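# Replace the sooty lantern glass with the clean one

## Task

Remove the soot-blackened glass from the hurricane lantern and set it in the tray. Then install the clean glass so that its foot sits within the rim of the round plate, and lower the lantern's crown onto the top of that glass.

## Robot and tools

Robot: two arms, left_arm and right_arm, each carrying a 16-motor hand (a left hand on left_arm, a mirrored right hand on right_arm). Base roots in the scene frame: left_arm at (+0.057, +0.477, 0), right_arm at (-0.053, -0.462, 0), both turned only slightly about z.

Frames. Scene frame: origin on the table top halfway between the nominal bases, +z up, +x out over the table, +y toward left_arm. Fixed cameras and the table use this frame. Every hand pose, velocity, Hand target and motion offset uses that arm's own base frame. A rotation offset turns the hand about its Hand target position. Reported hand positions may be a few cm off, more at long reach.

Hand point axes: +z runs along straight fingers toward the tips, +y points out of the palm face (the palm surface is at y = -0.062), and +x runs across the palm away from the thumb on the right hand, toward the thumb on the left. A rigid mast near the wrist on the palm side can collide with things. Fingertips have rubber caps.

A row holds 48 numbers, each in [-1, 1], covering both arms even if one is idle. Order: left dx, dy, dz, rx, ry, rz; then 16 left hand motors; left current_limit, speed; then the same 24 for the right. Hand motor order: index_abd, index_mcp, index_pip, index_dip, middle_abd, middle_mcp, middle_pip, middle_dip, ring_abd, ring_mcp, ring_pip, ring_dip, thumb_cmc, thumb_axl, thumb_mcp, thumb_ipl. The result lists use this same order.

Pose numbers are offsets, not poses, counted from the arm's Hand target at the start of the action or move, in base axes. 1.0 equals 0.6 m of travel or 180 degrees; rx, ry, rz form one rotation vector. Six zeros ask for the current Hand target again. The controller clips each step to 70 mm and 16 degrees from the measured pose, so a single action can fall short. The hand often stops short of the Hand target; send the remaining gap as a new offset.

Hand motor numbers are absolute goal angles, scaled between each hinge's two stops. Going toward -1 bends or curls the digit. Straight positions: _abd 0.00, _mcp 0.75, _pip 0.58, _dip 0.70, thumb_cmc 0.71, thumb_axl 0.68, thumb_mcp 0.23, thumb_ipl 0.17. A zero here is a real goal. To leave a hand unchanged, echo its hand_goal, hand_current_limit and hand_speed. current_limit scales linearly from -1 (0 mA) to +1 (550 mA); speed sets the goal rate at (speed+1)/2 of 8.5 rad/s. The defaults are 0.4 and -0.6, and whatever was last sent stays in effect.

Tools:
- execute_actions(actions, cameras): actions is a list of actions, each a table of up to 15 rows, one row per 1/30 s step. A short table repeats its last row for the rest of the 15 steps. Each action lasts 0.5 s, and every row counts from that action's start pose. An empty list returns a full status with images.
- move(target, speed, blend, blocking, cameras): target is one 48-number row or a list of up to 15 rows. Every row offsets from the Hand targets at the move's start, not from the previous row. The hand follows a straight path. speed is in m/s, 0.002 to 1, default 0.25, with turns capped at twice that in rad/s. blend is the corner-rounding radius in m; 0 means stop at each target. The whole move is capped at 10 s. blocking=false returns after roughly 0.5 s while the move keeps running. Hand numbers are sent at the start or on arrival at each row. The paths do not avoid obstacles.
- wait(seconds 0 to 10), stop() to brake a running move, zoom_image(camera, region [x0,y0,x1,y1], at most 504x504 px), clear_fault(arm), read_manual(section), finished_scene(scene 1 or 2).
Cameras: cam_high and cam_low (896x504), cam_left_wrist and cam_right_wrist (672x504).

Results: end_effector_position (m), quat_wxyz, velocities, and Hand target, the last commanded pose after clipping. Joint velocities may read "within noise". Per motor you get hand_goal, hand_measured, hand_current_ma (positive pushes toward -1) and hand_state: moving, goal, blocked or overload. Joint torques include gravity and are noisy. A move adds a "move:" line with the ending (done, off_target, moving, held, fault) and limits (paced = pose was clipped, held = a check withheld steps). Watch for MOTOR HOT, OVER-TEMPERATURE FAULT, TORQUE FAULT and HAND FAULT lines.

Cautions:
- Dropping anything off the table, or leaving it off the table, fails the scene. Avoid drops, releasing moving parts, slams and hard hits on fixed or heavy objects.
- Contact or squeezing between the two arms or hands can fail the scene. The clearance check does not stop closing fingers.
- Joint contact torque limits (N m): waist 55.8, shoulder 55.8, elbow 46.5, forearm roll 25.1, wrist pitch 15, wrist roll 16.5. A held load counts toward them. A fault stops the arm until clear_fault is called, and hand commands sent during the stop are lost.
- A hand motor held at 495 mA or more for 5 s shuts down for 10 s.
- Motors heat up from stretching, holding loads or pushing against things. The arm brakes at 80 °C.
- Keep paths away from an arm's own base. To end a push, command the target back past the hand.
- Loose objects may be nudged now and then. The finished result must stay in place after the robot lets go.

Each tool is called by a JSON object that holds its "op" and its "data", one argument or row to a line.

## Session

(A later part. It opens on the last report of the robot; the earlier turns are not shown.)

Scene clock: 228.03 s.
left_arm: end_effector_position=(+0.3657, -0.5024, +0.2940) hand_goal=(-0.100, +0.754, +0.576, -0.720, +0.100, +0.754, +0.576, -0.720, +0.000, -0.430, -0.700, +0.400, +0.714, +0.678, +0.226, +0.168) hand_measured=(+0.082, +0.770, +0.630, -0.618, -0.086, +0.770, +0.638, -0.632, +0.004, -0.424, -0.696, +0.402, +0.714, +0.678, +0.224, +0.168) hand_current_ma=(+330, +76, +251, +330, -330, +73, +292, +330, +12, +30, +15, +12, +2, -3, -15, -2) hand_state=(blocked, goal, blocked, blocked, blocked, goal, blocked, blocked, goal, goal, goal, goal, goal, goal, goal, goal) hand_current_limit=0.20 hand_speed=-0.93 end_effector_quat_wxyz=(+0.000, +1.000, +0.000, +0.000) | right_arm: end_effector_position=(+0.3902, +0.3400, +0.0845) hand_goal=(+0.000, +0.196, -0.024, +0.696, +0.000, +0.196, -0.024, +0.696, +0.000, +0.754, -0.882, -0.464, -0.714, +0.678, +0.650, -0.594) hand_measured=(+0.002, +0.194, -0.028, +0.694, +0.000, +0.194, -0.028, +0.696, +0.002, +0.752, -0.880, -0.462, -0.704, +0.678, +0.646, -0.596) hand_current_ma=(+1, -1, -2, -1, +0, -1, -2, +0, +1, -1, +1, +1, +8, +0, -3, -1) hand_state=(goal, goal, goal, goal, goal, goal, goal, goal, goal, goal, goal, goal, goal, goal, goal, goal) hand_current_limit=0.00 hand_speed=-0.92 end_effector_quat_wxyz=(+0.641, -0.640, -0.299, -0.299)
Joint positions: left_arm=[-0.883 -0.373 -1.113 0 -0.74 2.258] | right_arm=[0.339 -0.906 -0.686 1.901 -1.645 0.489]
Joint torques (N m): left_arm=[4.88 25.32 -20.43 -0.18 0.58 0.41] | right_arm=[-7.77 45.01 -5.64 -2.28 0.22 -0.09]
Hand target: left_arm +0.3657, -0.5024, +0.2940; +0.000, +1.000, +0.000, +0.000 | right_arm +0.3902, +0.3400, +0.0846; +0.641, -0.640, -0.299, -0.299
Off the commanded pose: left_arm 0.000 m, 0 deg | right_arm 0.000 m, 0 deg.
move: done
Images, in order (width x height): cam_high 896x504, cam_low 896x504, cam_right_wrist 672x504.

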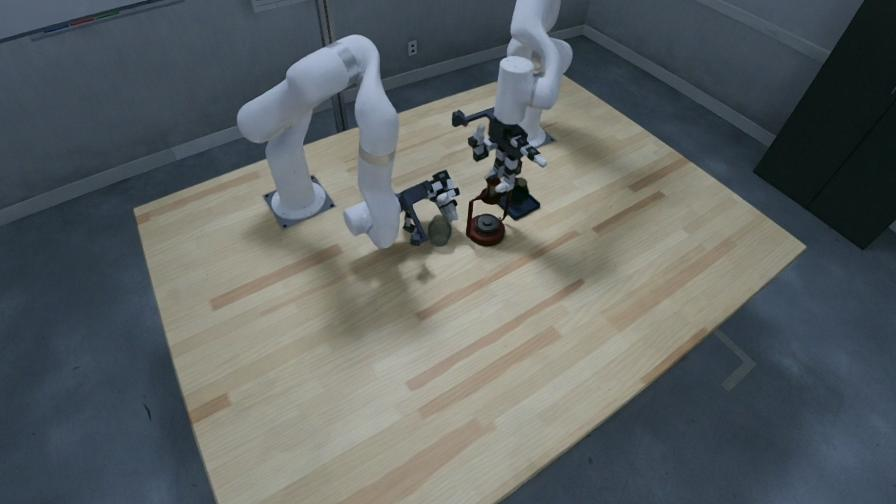

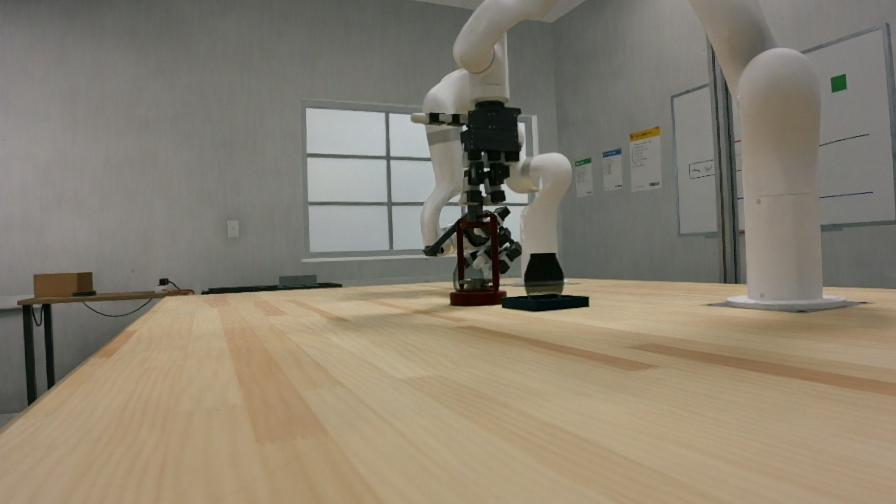

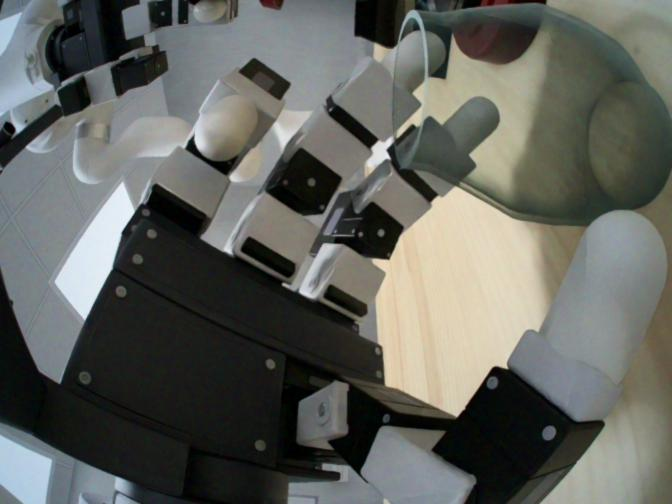

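{"op": "move", "data": {
  "target": [
    [0,0,0,0,0,0,-0.1,0.754,0.576,-0.72,0.1,0.754,0.576,-0.72,0,-0.43,-0.7,0.4,0.714,0.678,0.226,0.168,0.35,-0.93,-0.2,0,0,0,0,0,0,0.196,-0.025,0.696,0,0.196,-0.025,0.696,0,0.754,-0.883,-0.464,-0.714,0.678,0.65,-0.594,0.0,-0.9],
    [0,0,0.005,0,0,0,-0.1,0.754,0.576,-0.72,0.1,0.754,0.576,-0.72,0,-0.43,-0.7,0.4,0.714,0.678,0.226,0.168,0.35,-0.93,-0.2,0,-0.048,0,-0.222,0,0,0.196,-0.025,0.696,0,0.196,-0.025,0.696,0,0.754,-0.883,-0.464,-0.714,0.678,0.65,-0.594,0.0,-0.9]
  ],
  "speed": [0.06, 0.15],
  "cameras": ["all"]
}}

{"op": "zoom_image", "data": {
  "camera": "cam_high",
  "region": [390, 160, 510, 260]
}}

{"op": "zoom_image", "data": {
  "camera": "cam_low",
  "region": [430, 190, 530, 310]
}}

Scene clock: 233.17 s.
left_arm: end_effector_position=(+0.3657, -0.5024, +0.2960) hand_goal=(-0.100, +0.754, +0.576, -0.720, +0.100, +0.754, +0.576, -0.720, +0.000, -0.430, -0.700, +0.400, +0.714, +0.678, +0.226, +0.168) hand_measured=(+0.082, +0.770, +0.630, -0.618, -0.086, +0.770, +0.638, -0.632, +0.004, -0.424, -0.696, +0.402, +0.714, +0.678, +0.224, +0.168) hand_current_ma=(+371, +76, +251, +371, -371, +73, +292, +371, +12, +30, +15, +12, +2, -3, -15, -2) hand_state=(blocked, goal, blocked, blocked, blocked, goal, blocked, blocked, goal, goal, goal, goal, goal, goal, goal, goal) hand_current_limit=0.35 hand_speed=-0.93 end_effector_quat_wxyz=(+0.000, +1.000, +0.000, +0.000) | right_arm: end_effector_position=(+0.2702, +0.3400, +0.0666) hand_goal=(+0.000, +0.196, -0.024, +0.696, +0.000, +0.196, -0.024, +0.696, +0.000, +0.754, -0.882, -0.464, -0.714, +0.678, +0.650, -0.594) hand_measured=(+0.002, +0.194, -0.028, +0.694, +0.002, +0.194, -0.028, +0.696, +0.002, +0.752, -0.880, -0.462, -0.704, +0.678, +0.648, -0.596) hand_current_ma=(+1, -1, -2, -1, +0, -1, -2, +0, +1, -1, +1, +1, +8, +0, -2, -1) hand_state=(goal, goal, goal, goal, goal, goal, goal, goal, goal, goal, goal, goal, goal, goal, goal, goal) hand_current_limit=0.00 hand_speed=-0.90 end_effector_quat_wxyz=(+0.562, -0.561, -0.430, -0.429)
Joint positions: left_arm=[-0.883 -0.37 -1.115 0 -0.744 2.258] | right_arm=[0.552 -1.082 -0.484 2.04 -1.87 -0.262]
Joint torques (N m): left_arm=[4.95 38.82 -31.97 -0.08 -0.97 0.39] | right_arm=[-18.32 44.81 2.74 -2.89 0.66 1.58]
Hand target: left_arm +0.3657, -0.5024, +0.2960; +0.000, +1.000, +0.000, +0.000 (not the last commanded pose) | right_arm +0.2702, +0.3400, +0.0667; +0.562, -0.561, -0.430, -0.429 (not the last commanded pose)
Off the commanded pose: left_arm 0.001 m, 0 deg | right_arm 0.011 m, 15 deg.
move: held (right_arm; a check stopped the path); path passed 1 of 2 targets; limits=held
pose unreachable (right arm): on one or more control steps of this call, first in action 0 (counted from 0), this arm could not follow its commanded pose, so it was not sent that pose on those steps. It may still have moved: this result reports where it is.
cause: moving toward the commanded pose would bring two parts of the arm too close to each other (joints 5 (wrist pitch) and 6 (wrist roll) lie between them).

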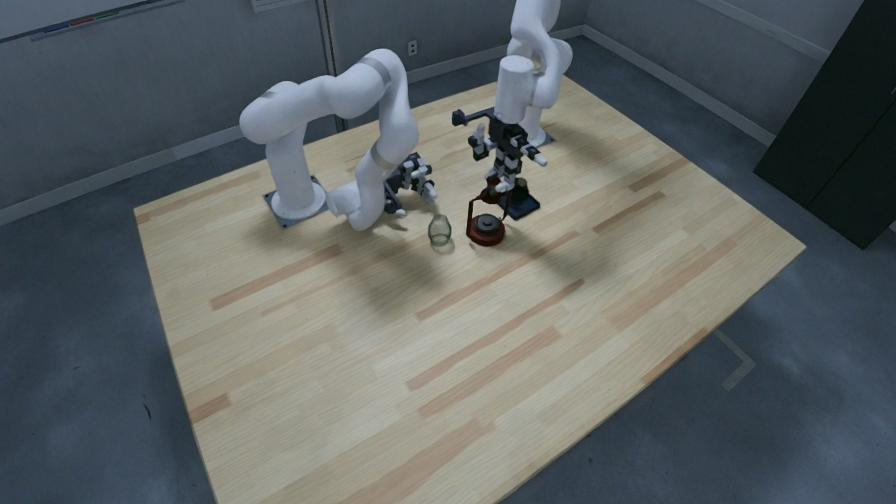

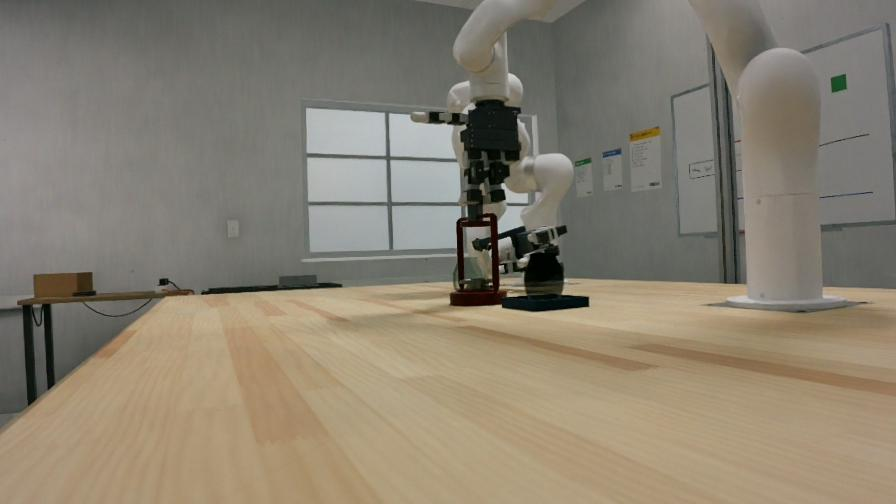

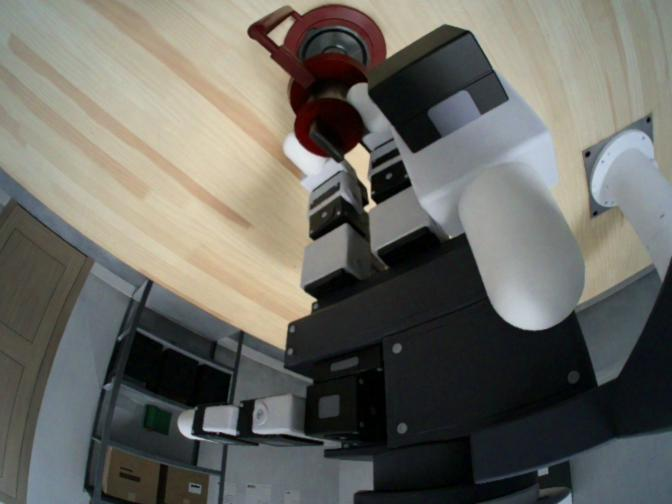

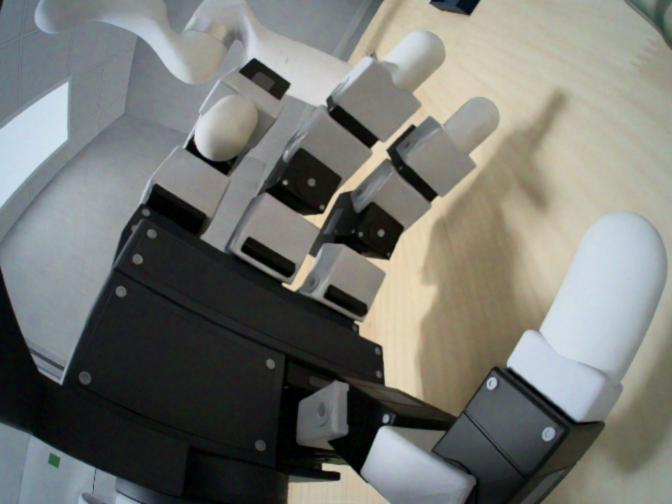

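Scaled by 4.200 from the camera's 896x504 image, which has a finer 1280x720 frame.

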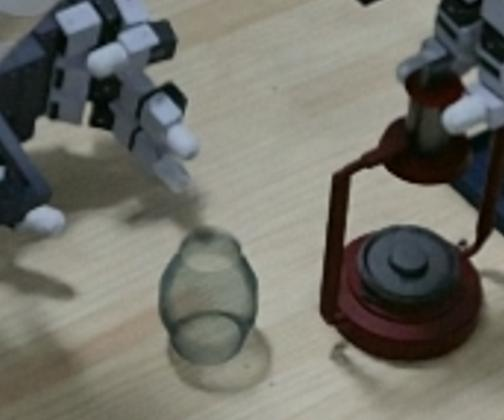

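Scaled by 4.200 from the camera's 896x504 image, which has a finer 1280x720 frame.

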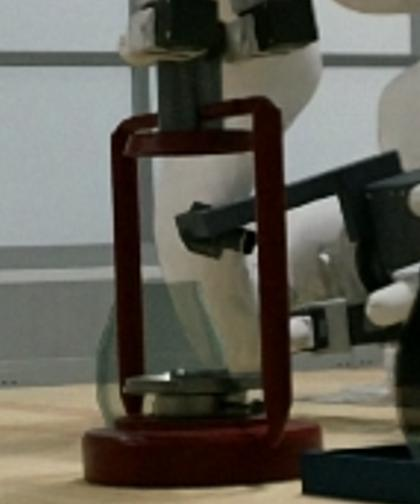

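{"op": "move", "data": {
  "target": [
    [0,0,0,0,0,0,-0.1,0.754,0.576,-0.72,0.1,0.754,0.576,-0.72,0,-0.43,-0.7,0.4,0.714,0.678,0.226,0.168,0.35,-0.93,0.058,-0.0017,0.02,0,-0.085,0,0,0.196,-0.025,0.696,0,0.196,-0.025,0.696,0,0.754,-0.883,-0.464,-0.714,0.678,0.65,-0.594,0.0,-0.9],
    [0,0,0,0,0,0,-0.1,0.754,0.576,-0.72,0.1,0.754,0.576,-0.72,0,-0.43,-0.7,0.4,0.714,0.678,0.226,0.168,0.35,-0.93,0.058,-0.0017,-0.0203,0,-0.085,0,0,0.196,-0.025,0.696,0,0.196,-0.025,0.696,0,0.754,-0.883,-0.464,-0.714,0.678,0.65,-0.594,0.0,-0.9]
  ],
  "speed": [0.12, 0.08],
  "cameras": ["cam_high","cam_right_wrist"]
}}

{"op": "zoom_image", "data": {
  "camera": "cam_high",
  "region": [390, 160, 510, 260]
}}

Scene clock: 234.23 s.
left_arm: end_effector_position=(+0.3657, -0.5024, +0.2960) hand_goal=(-0.100, +0.754, +0.576, -0.720, +0.100, +0.754, +0.576, -0.720, +0.000, -0.430, -0.700, +0.400, +0.714, +0.678, +0.226, +0.168) hand_measured=(+0.082, +0.770, +0.630, -0.618, -0.086, +0.770, +0.638, -0.632, +0.004, -0.424, -0.696, +0.402, +0.714, +0.678, +0.224, +0.168) hand_current_ma=(+371, +76, +251, +371, -371, +73, +292, +371, +12, +30, +15, +12, +2, -3, -15, -2) hand_state=(blocked, goal, blocked, blocked, blocked, goal, blocked, blocked, goal, goal, goal, goal, goal, goal, goal, goal) hand_current_limit=0.35 hand_speed=-0.93 end_effector_quat_wxyz=(+0.000, +1.000, +0.000, +0.000) | right_arm: end_effector_position=(+0.2754, +0.3398, +0.0685) hand_goal=(+0.000, +0.196, -0.024, +0.696, +0.000, +0.196, -0.024, +0.696, +0.000, +0.754, -0.882, -0.464, -0.714, +0.678, +0.650, -0.594) hand_measured=(+0.002, +0.194, -0.028, +0.694, +0.002, +0.194, -0.028, +0.696, +0.002, +0.752, -0.880, -0.462, -0.704, +0.678, +0.648, -0.596) hand_current_ma=(+1, -1, -2, -1, +0, -1, -2, +0, +1, -1, +1, +1, +8, +0, -2, -1) hand_state=(goal, goal, goal, goal, goal, goal, goal, goal, goal, goal, goal, goal, goal, goal, goal, goal) hand_current_limit=0.00 hand_speed=-0.90 end_effector_quat_wxyz=(+0.553, -0.552, -0.441, -0.440)
Joint positions: left_arm=[-0.883 -0.37 -1.115 0 -0.744 2.258] | right_arm=[0.544 -1.083 -0.491 2.034 -1.863 -0.298]
Joint torques (N m): left_arm=[4.97 39.04 -32.25 -0.28 -0.94 0.36] | right_arm=[21.23 44.89 3.97 3.09 -4.63 1.67]
Hand target: left_arm +0.3657, -0.5024, +0.2960; +0.000, +1.000, +0.000, +0.000 | right_arm +0.2754, +0.3399, +0.0686; +0.553, -0.552, -0.441, -0.441 (not the last commanded pose)
Off the commanded pose: left_arm 0.000 m, 0 deg | right_arm 0.033 m, 13 deg.
move: held (right_arm; a check stopped the path); path passed 0 of 2 targets; limits=held
pose unreachable (right arm): on one or more control steps of this call, first in action 0 (counted from 0), this arm could not follow its commanded pose, so it was not sent that pose on those steps. It may still have moved: this result reports where it is.
cause: moving toward the commanded pose would bring two parts of the arm too close to each other (joints 5 (wrist pitch) and 6 (wrist roll) lie between them).
Images, in order (width x height): cam_high 896x504, cam_right_wrist 672x504.

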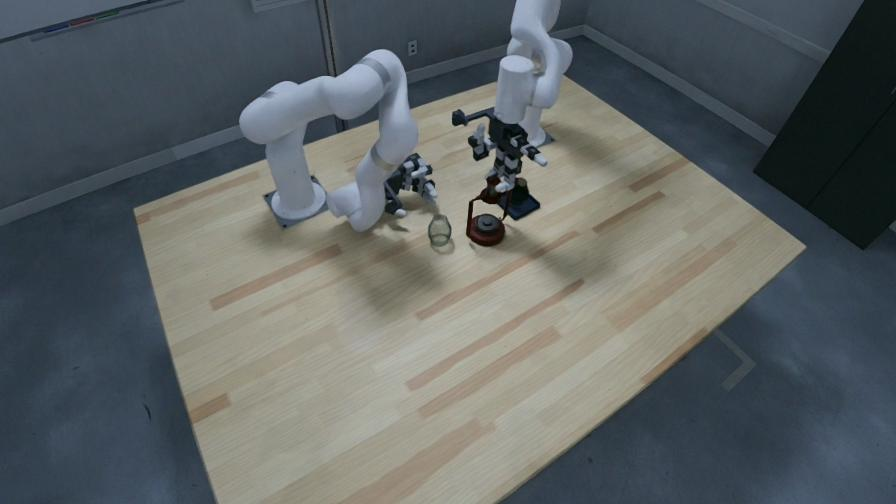

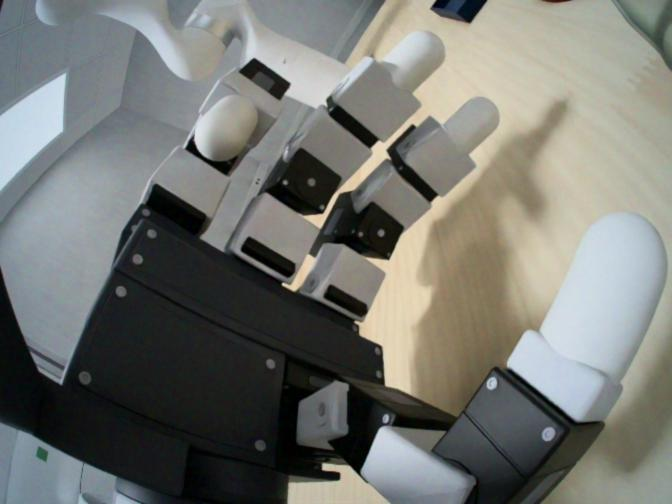

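Scaled by 4.200 from the camera's 896x504 image, which has a finer 1280x720 frame.

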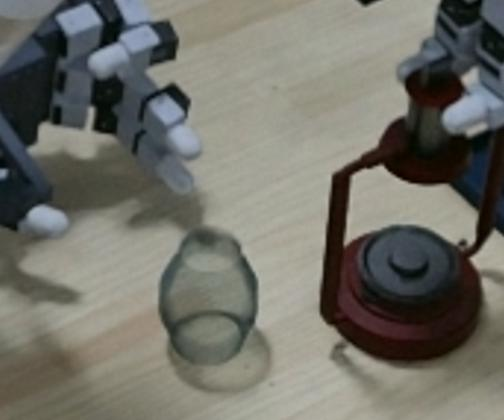

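{"op": "move", "data": {
  "target": [
    [0,0,0,0,0,0,-0.1,0.754,0.576,-0.72,0.1,0.754,0.576,-0.72,0,-0.43,-0.7,0.4,0.714,0.678,0.226,0.168,0.35,-0.93,0.1167,-0.0015,0,0,0,0,0,0.196,-0.025,0.696,0,0.196,-0.025,0.696,0,0.754,-0.883,-0.464,-0.714,0.678,0.65,-0.594,0.0,-0.9],
    [0,0,0,0,0,0,-0.1,0.754,0.576,-0.72,0.1,0.754,0.576,-0.72,0,-0.43,-0.7,0.4,0.714,0.678,0.226,0.168,0.35,-0.93,0.1577,-0.0015,-0.0235,0,-0.071,0,0,0.196,-0.025,0.696,0,0.196,-0.025,0.696,0,0.754,-0.883,-0.464,-0.714,0.678,0.65,-0.594,0.0,-0.9]
  ],
  "speed": [0.06, 0.06],
  "cameras": ["cam_high","cam_right_wrist"]
}}

{"op": "zoom_image", "data": {
  "camera": "cam_high",
  "region": [390, 160, 510, 260]
}}

Scene clock: 238.20 s.
left_arm: end_effector_position=(+0.3657, -0.5024, +0.2960) hand_goal=(-0.100, +0.754, +0.576, -0.720, +0.100, +0.754, +0.576, -0.720, +0.000, -0.430, -0.700, +0.400, +0.714, +0.678, +0.226, +0.168) hand_measured=(+0.082, +0.770, +0.630, -0.618, -0.086, +0.770, +0.638, -0.632, +0.004, -0.424, -0.696, +0.402, +0.714, +0.678, +0.224, +0.168) hand_current_ma=(+371, +76, +251, +371, -371, +73, +292, +371, +12, +30, +15, +12, +2, -3, -15, -2) hand_state=(blocked, goal, blocked, blocked, blocked, goal, blocked, blocked, goal, goal, goal, goal, goal, goal, goal, goal) hand_current_limit=0.35 hand_speed=-0.93 end_effector_quat_wxyz=(+0.000, +1.000, +0.000, +0.000) | right_arm: end_effector_position=(+0.3700, +0.3390, +0.0545) hand_goal=(+0.000, +0.196, -0.024, +0.696, +0.000, +0.196, -0.024, +0.696, +0.000, +0.754, -0.882, -0.464, -0.714, +0.678, +0.650, -0.594) hand_measured=(+0.002, +0.194, -0.028, +0.694, +0.002, +0.194, -0.026, +0.696, +0.002, +0.752, -0.880, -0.462, -0.704, +0.678, +0.648, -0.596) hand_current_ma=(+1, -1, -2, -1, +0, -1, -2, +0, +1, -1, +1, +1, +8, +0, -1, -1) hand_state=(goal, goal, goal, goal, goal, goal, goal, goal, goal, goal, goal, goal, goal, goal, goal, goal) hand_current_limit=0.00 hand_speed=-0.90 end_effector_quat_wxyz=(+0.501, -0.500, -0.500, -0.499)
Joint positions: left_arm=[-0.883 -0.37 -1.115 0 -0.744 2.258] | right_arm=[0.395 -1.14 -0.701 1.93 -1.734 -0.408]
Joint torques (N m): left_arm=[4.39 39.05 -31.93 0.17 -1 0.24] | right_arm=[-19.11 20.33 -4.98 -2.96 0.47 -1.76]
Hand target: left_arm +0.3657, -0.5024, +0.2960; +0.000, +1.000, +0.000, +0.000 | right_arm +0.3700, +0.3390, +0.0545; +0.501, -0.500, -0.500, -0.499
Off the commanded pose: left_arm 0.000 m, 0 deg | right_arm 0.000 m, 0 deg.
move: done
Images, in order (width x height): cam_high 896x504, cam_right_wrist 672x504.

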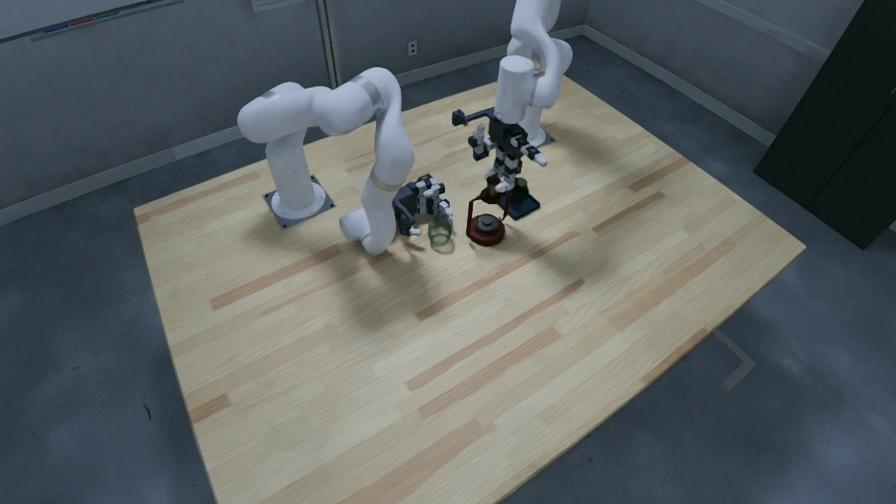

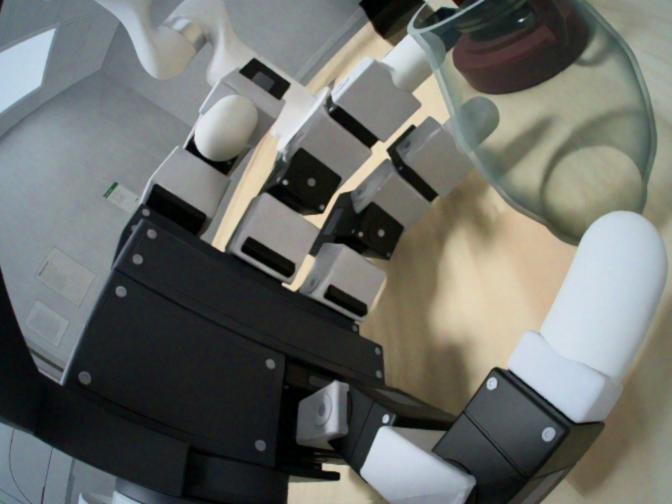

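Scaled by 4.200 from the camera's 896x504 image, which has a finer 1280x720 frame.

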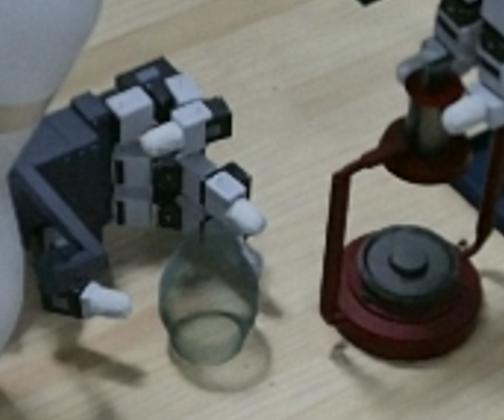

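{"op": "move", "data": {
  "target": [
    [0,0,0,0,0,0,-0.1,0.754,0.576,-0.72,0.1,0.754,0.576,-0.72,0,-0.43,-0.7,0.4,0.714,0.678,0.226,0.168,0.35,-0.93,0.0158,0,0,0,0,0,0,0.196,-0.025,0.696,0,0.196,-0.025,0.696,0,0.754,-0.883,-0.464,-0.714,0.678,0.65,-0.594,0.0,-0.9],
    [0,0,0,0,0,0,-0.1,0.754,0.576,-0.72,0.1,0.754,0.576,-0.72,0,-0.43,-0.7,0.4,0.714,0.678,0.226,0.168,0.35,-0.93,0.0158,0,0,0,0,0,0,0.29,-0.30,0.696,0,0.29,-0.30,0.696,0,0.754,-0.883,-0.464,-0.714,0.678,0.52,-0.66,0.0,-0.9],
    [0,0,0,0,0,0,-0.1,0.754,0.576,-0.72,0.1,0.754,0.576,-0.72,0,-0.43,-0.7,0.4,0.714,0.678,0.226,0.168,0.35,-0.93,0.0158,0,0,0,0,0,0,0.27,-0.34,0.69,0,0.26,-0.39,0.69,0,0.754,-0.883,-0.464,-0.714,0.678,0.42,-0.60,-0.2,-0.95]
  ],
  "speed": 0.04,
  "cameras": ["cam_high","cam_right_wrist"]
}}

{"op": "zoom_image", "data": {
  "camera": "cam_high",
  "region": [390, 160, 510, 260]
}}

Scene clock: 241.10 s.
left_arm: end_effector_position=(+0.3657, -0.5024, +0.2960) hand_goal=(-0.100, +0.754, +0.576, -0.720, +0.100, +0.754, +0.576, -0.720, +0.000, -0.430, -0.700, +0.400, +0.714, +0.678, +0.226, +0.168) hand_measured=(+0.082, +0.770, +0.630, -0.618, -0.086, +0.770, +0.638, -0.632, +0.004, -0.424, -0.696, +0.402, +0.714, +0.678, +0.224, +0.168) hand_current_ma=(+371, +76, +251, +371, -371, +73, +292, +371, +12, +30, +15, +12, +2, -3, -15, -2) hand_state=(blocked, goal, blocked, blocked, blocked, goal, blocked, blocked, goal, goal, goal, goal, goal, goal, goal, goal) hand_current_limit=0.35 hand_speed=-0.93 end_effector_quat_wxyz=(+0.000, +1.000, +0.000, +0.000) | right_arm: end_effector_position=(+0.3795, +0.3390, +0.0545) hand_goal=(+0.000, +0.270, -0.340, +0.690, +0.000, +0.260, -0.390, +0.690, +0.000, +0.754, -0.882, -0.464, -0.714, +0.678, +0.420, -0.600) hand_measured=(+0.002, +0.288, -0.316, +0.696, +0.002, +0.272, -0.364, +0.694, +0.002, +0.752, -0.880, -0.462, -0.702, +0.678, +0.480, -0.590) hand_current_ma=(+1, +25, +34, +5, +0, +13, +36, +3, +1, -1, +1, +1, +11, +0, +186, +15) hand_state=(goal, goal, blocked, goal, goal, goal, blocked, goal, goal, goal, goal, goal, goal, goal, blocked, goal) hand_current_limit=-0.20 hand_speed=-0.95 end_effector_quat_wxyz=(+0.501, -0.500, -0.500, -0.499)
Joint positions: left_arm=[-0.883 -0.37 -1.115 0 -0.744 2.258] | right_arm=[0.383 -1.138 -0.72 1.922 -1.722 -0.39]
Joint torques (N m): left_arm=[4.39 38.32 -31.98 0.41 -0.99 0.17] | right_arm=[-18.58 50.28 -4.68 -2.49 0.3 1.54]
Hand target: left_arm +0.3657, -0.5024, +0.2960; +0.000, +1.000, +0.000, +0.000 | right_arm +0.3795, +0.3390, +0.0545; +0.501, -0.500, -0.500, -0.499
Off the commanded pose: left_arm 0.000 m, 0 deg | right_arm 0.000 m, 0 deg.
move: done
Images, in order (width x height): cam_high 896x504, cam_right_wrist 672x504.

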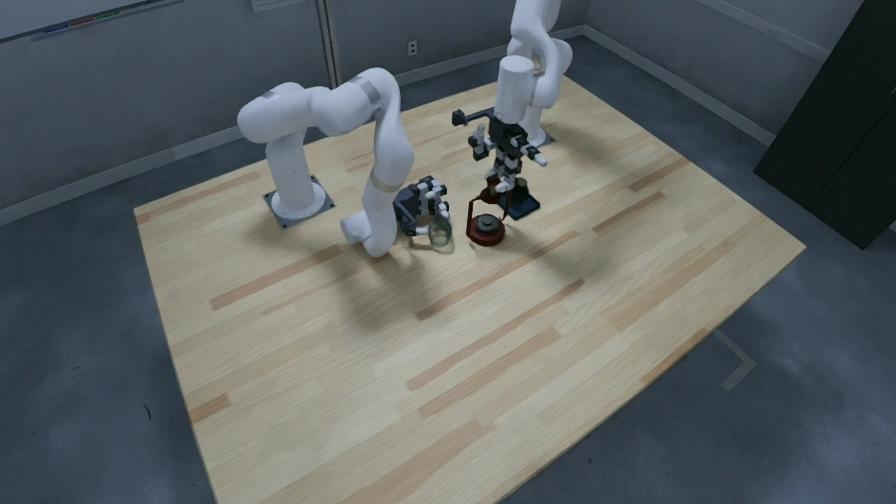

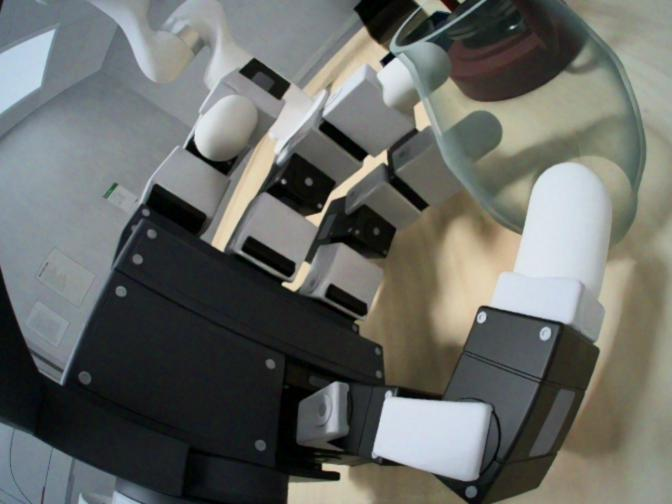

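Scaled by 4.200 from the camera's 896x504 image, which has a finer 1280x720 frame.

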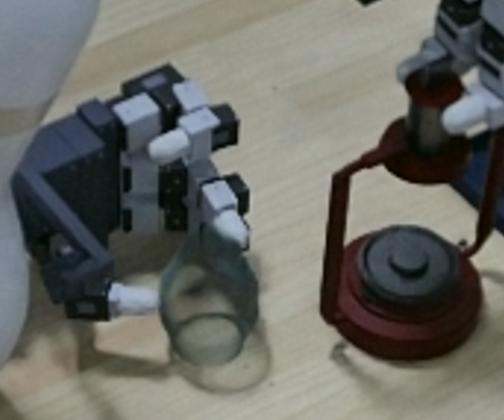

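{"op": "move", "data": {
  "target": [
    [0,0,0,0,0,0,-0.1,0.754,0.576,-0.72,0.1,0.754,0.576,-0.72,0,-0.43,-0.7,0.4,0.714,0.678,0.226,0.168,0.35,-0.93,0,0,0,0,0,0,0,0.24,-0.40,0.68,0,0.23,-0.46,0.66,0,0.754,-0.883,-0.464,-0.714,0.678,0.33,-0.58,0.15,-0.93],
    [0,0,0,0,0,0,-0.1,0.754,0.576,-0.72,0.1,0.754,0.576,-0.72,0,-0.43,-0.7,0.4,0.714,0.678,0.226,0.168,0.35,-0.93,0,0,0.015,0,0,0,0,0.24,-0.40,0.68,0,0.23,-0.46,0.66,0,0.754,-0.883,-0.464,-0.714,0.678,0.33,-0.58,0.15,-0.93]
  ],
  "speed": 0.02,
  "cameras": ["cam_high","cam_right_wrist","cam_low"]
}}

{"op": "zoom_image", "data": {
  "camera": "cam_high",
  "region": [390, 160, 510, 260]
}}

{"op": "zoom_image", "data": {
  "camera": "cam_low",
  "region": [400, 190, 540, 310]
}}

Scene clock: 242.63 s.
left_arm: end_effector_position=(+0.3657, -0.5024, +0.2960) hand_goal=(-0.100, +0.754, +0.576, -0.720, +0.100, +0.754, +0.576, -0.720, +0.000, -0.430, -0.700, +0.400, +0.714, +0.678, +0.226, +0.168) hand_measured=(+0.082, +0.770, +0.630, -0.618, -0.086, +0.770, +0.638, -0.632, +0.004, -0.424, -0.696, +0.402, +0.714, +0.678, +0.224, +0.168) hand_current_ma=(+371, +76, +251, +371, -371, +73, +292, +371, +12, +30, +15, +12, +2, -3, -15, -2) hand_state=(blocked, goal, blocked, blocked, blocked, goal, blocked, blocked, goal, goal, goal, goal, goal, goal, goal, goal) hand_current_limit=0.35 hand_speed=-0.93 end_effector_quat_wxyz=(+0.000, +1.000, +0.000, +0.000) | right_arm: end_effector_position=(+0.3795, +0.3390, +0.0635) hand_goal=(+0.000, +0.240, -0.400, +0.680, +0.000, +0.230, -0.460, +0.660, +0.000, +0.754, -0.882, -0.464, -0.714, +0.678, +0.330, -0.580) hand_measured=(+0.004, +0.288, -0.338, +0.696, +0.002, +0.272, -0.386, +0.688, +0.002, +0.752, -0.880, -0.462, -0.702, +0.678, +0.472, -0.556) hand_current_ma=(+2, +103, +134, +19, +0, +83, +178, +40, +1, -1, +1, +1, +12, +0, +316, +49) hand_state=(goal, blocked, blocked, goal, goal, blocked, blocked, blocked, goal, goal, goal, goal, goal, goal, blocked, blocked) hand_current_limit=0.15 hand_speed=-0.93 end_effector_quat_wxyz=(+0.501, -0.500, -0.500, -0.499)
Joint positions: left_arm=[-0.883 -0.37 -1.115 0 -0.744 2.258] | right_arm=[0.383 -1.112 -0.703 1.923 -1.719 -0.381]
Joint torques (N m): left_arm=[4.44 39.09 -31.98 0.31 -0.89 0.2] | right_arm=[-16.25 49.11 0.65 2.96 0.16 1.55]
Hand target: left_arm +0.3657, -0.5024, +0.2960; +0.000, +1.000, +0.000, +0.000 | right_arm +0.3795, +0.3390, +0.0635; +0.501, -0.500, -0.500, -0.499
Off the commanded pose: left_arm 0.000 m, 0 deg | right_arm 0.000 m, 0 deg.
move: done
Images, in order (width x height): cam_high 896x504, cam_low 896x504, cam_right_wrist 672x504.

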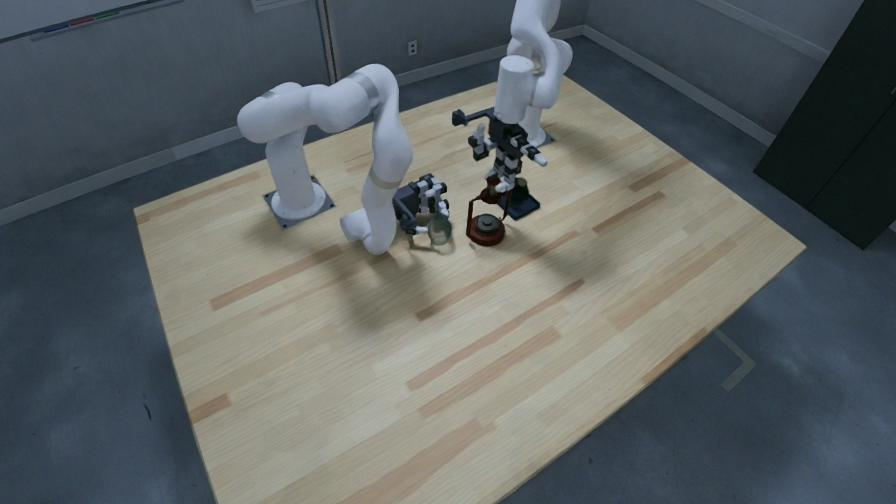

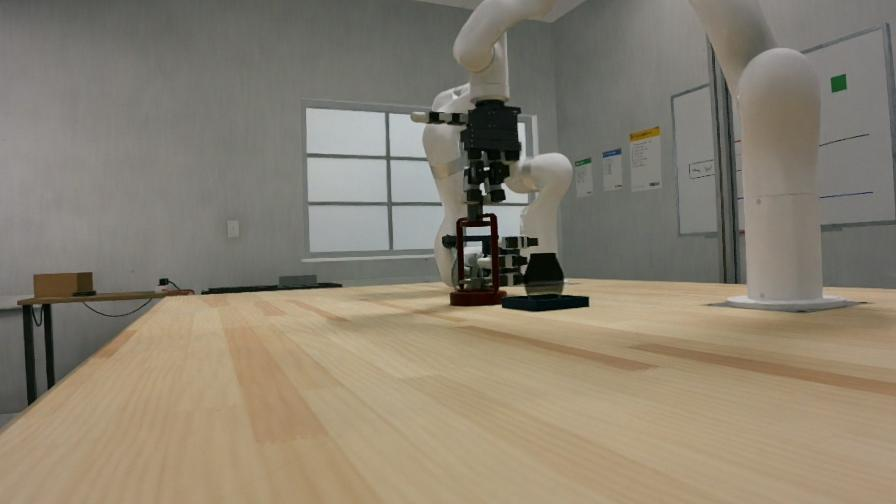

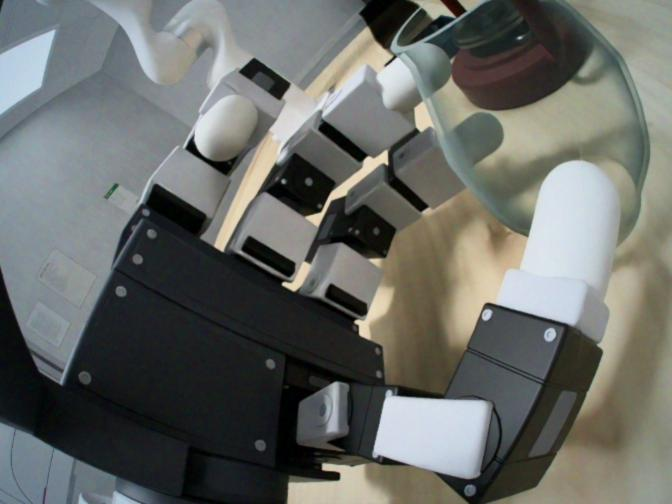

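Scaled by 4.200 from the camera's 896x504 image, which has a finer 1280x720 frame.

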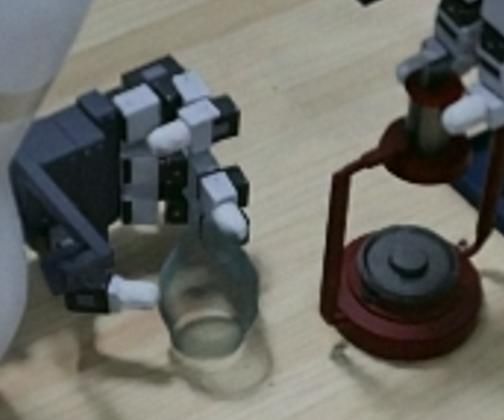

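Scaled by 3.600 from the camera's 896x504 image, which has a finer 1280x720 frame.

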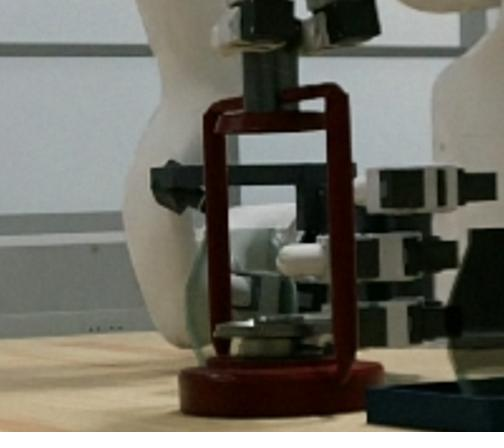

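{"op": "move", "data": {
  "target": [
    [0,0,0,0,0,0,-0.1,0.754,0.576,-0.72,0.1,0.754,0.576,-0.72,0,-0.43,-0.7,0.4,0.714,0.678,0.226,0.168,0.35,-0.93,-0.0242,0,0.0925,0,0,0,0,0.24,-0.40,0.68,0,0.23,-0.46,0.66,0,0.754,-0.883,-0.464,-0.714,0.678,0.33,-0.58,0.15,-0.93],
    [0,0,0,0,0,0,-0.1,0.754,0.576,-0.72,0.1,0.754,0.576,-0.72,0,-0.43,-0.7,0.4,0.714,0.678,0.226,0.168,0.35,-0.93,-0.0242,0.2467,0.0925,0,0,0,0,0.24,-0.40,0.68,0,0.23,-0.46,0.66,0,0.754,-0.883,-0.464,-0.714,0.678,0.33,-0.58,0.15,-0.93]
  ],
  "speed": 0.06,
  "cameras": ["cam_high","cam_right_wrist","cam_low"]
}}

{"op": "zoom_image", "data": {
  "camera": "cam_high",
  "region": [440, 150, 530, 250]
}}

{"op": "zoom_image", "data": {
  "camera": "cam_low",
  "region": [440, 190, 540, 310]
}}

Scene clock: 246.93 s.
left_arm: end_effector_position=(+0.3657, -0.5024, +0.2960) hand_goal=(-0.100, +0.754, +0.576, -0.720, +0.100, +0.754, +0.576, -0.720, +0.000, -0.430, -0.700, +0.400, +0.714, +0.678, +0.226, +0.168) hand_measured=(+0.082, +0.770, +0.630, -0.618, -0.086, +0.770, +0.638, -0.632, +0.004, -0.424, -0.696, +0.402, +0.714, +0.678, +0.224, +0.168) hand_current_ma=(+371, +76, +251, +371, -371, +73, +292, +371, +12, +30, +15, +12, +2, -3, -15, -2) hand_state=(blocked, goal, blocked, blocked, blocked, goal, blocked, blocked, goal, goal, goal, goal, goal, goal, goal, goal) hand_current_limit=0.35 hand_speed=-0.93 end_effector_quat_wxyz=(+0.000, +1.000, +0.000, +0.000) | right_arm: end_effector_position=(+0.3650, +0.4870, +0.1190) hand_goal=(+0.000, +0.240, -0.400, +0.680, +0.000, +0.230, -0.460, +0.660, +0.000, +0.754, -0.882, -0.464, -0.714, +0.678, +0.330, -0.580) hand_measured=(+0.006, +0.288, -0.338, +0.696, +0.002, +0.272, -0.386, +0.688, +0.002, +0.752, -0.880, -0.462, -0.702, +0.678, +0.472, -0.556) hand_current_ma=(+3, +103, +133, +19, +1, +83, +176, +40, +1, -1, +1, +1, +13, +0, +316, +50) hand_state=(goal, blocked, blocked, goal, goal, blocked, blocked, blocked, goal, goal, goal, goal, goal, goal, blocked, blocked) hand_current_limit=0.15 hand_speed=-0.93 end_effector_quat_wxyz=(+0.501, -0.500, -0.500, -0.499)
Joint positions: left_arm=[-0.883 -0.37 -1.115 0 -0.744 2.258] | right_arm=[0.761 -0.958 -0.771 2.321 -1.699 -0.136]
Joint torques (N m): left_arm=[5.03 38.38 -32.11 0.76 -0.96 0.12] | right_arm=[19.13 21.91 -8.54 2.85 0.03 1.35]
Hand target: left_arm +0.3657, -0.5024, +0.2960; +0.000, +1.000, +0.000, +0.000 | right_arm +0.3650, +0.4870, +0.1190; +0.501, -0.500, -0.500, -0.499
Off the commanded pose: left_arm 0.000 m, 0 deg | right_arm 0.000 m, 0 deg.
move: done
Images, in order (width x height): cam_high 896x504, cam_low 896x504, cam_right_wrist 672x504.

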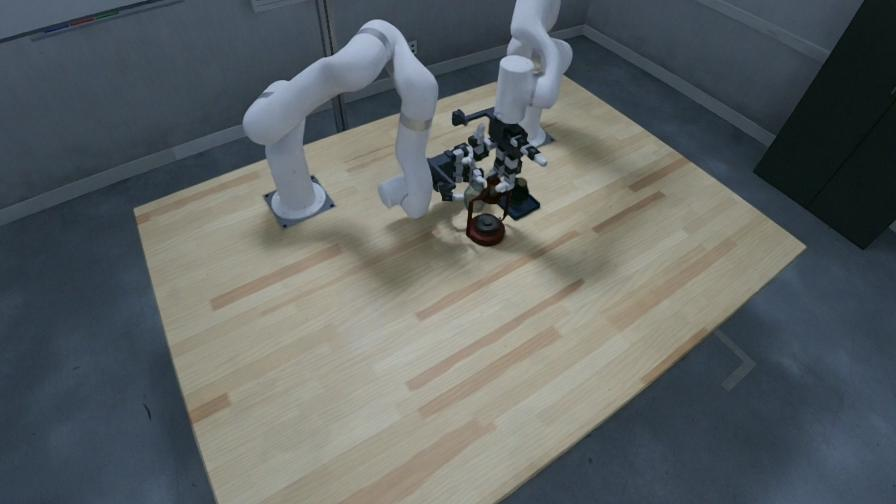

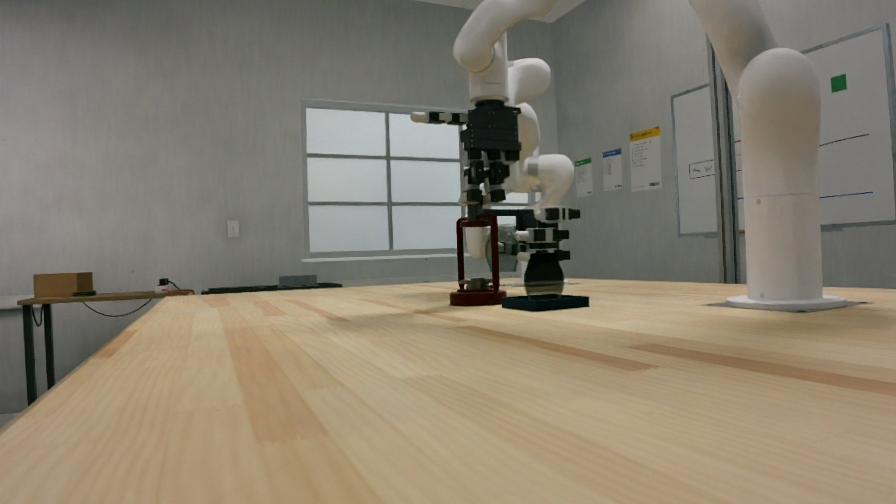

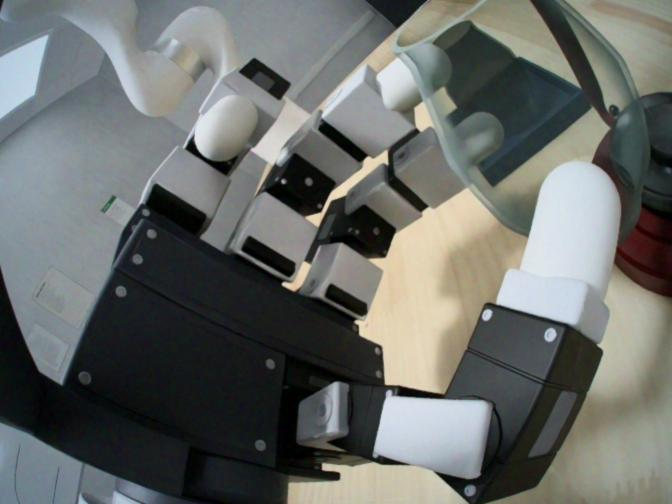

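Scaled by 5.040 from the camera's 896x504 image, which has a finer 1280x720 frame.

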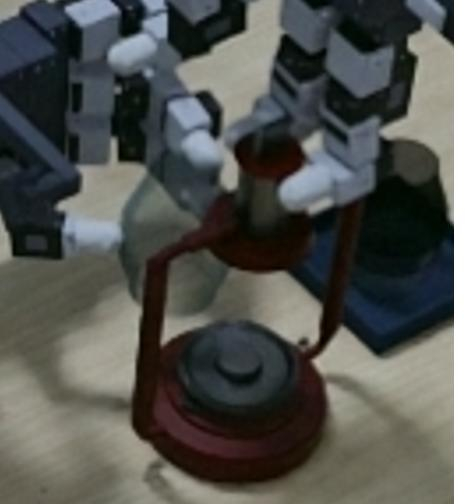

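Scaled by 4.200 from the camera's 896x504 image, which has a finer 1280x720 frame.

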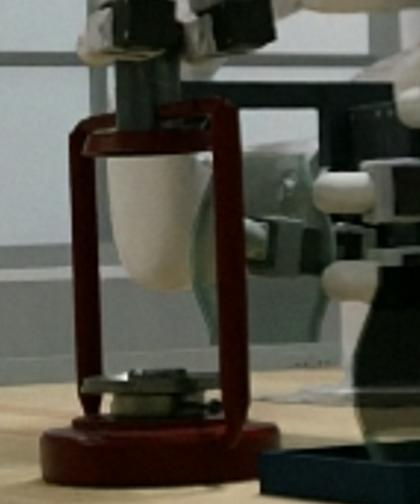

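{"op": "zoom_image", "data": {
  "camera": "cam_low",
  "region": [455, 205, 535, 285]
}}

{"op": "zoom_image", "data": {
  "camera": "cam_low",
  "region": [450, 210, 510, 310]
}}

Scaled by 6.300 from the camera's 896x504 image, which has a finer 1280x720 frame.

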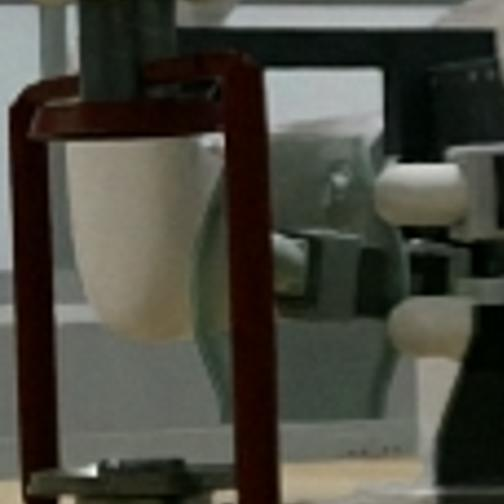

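Scaled by 5.040 from the camera's 896x504 image, which has a finer 1280x720 frame.

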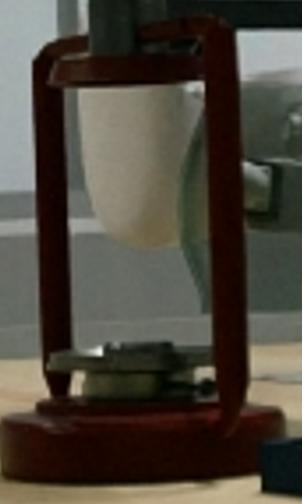

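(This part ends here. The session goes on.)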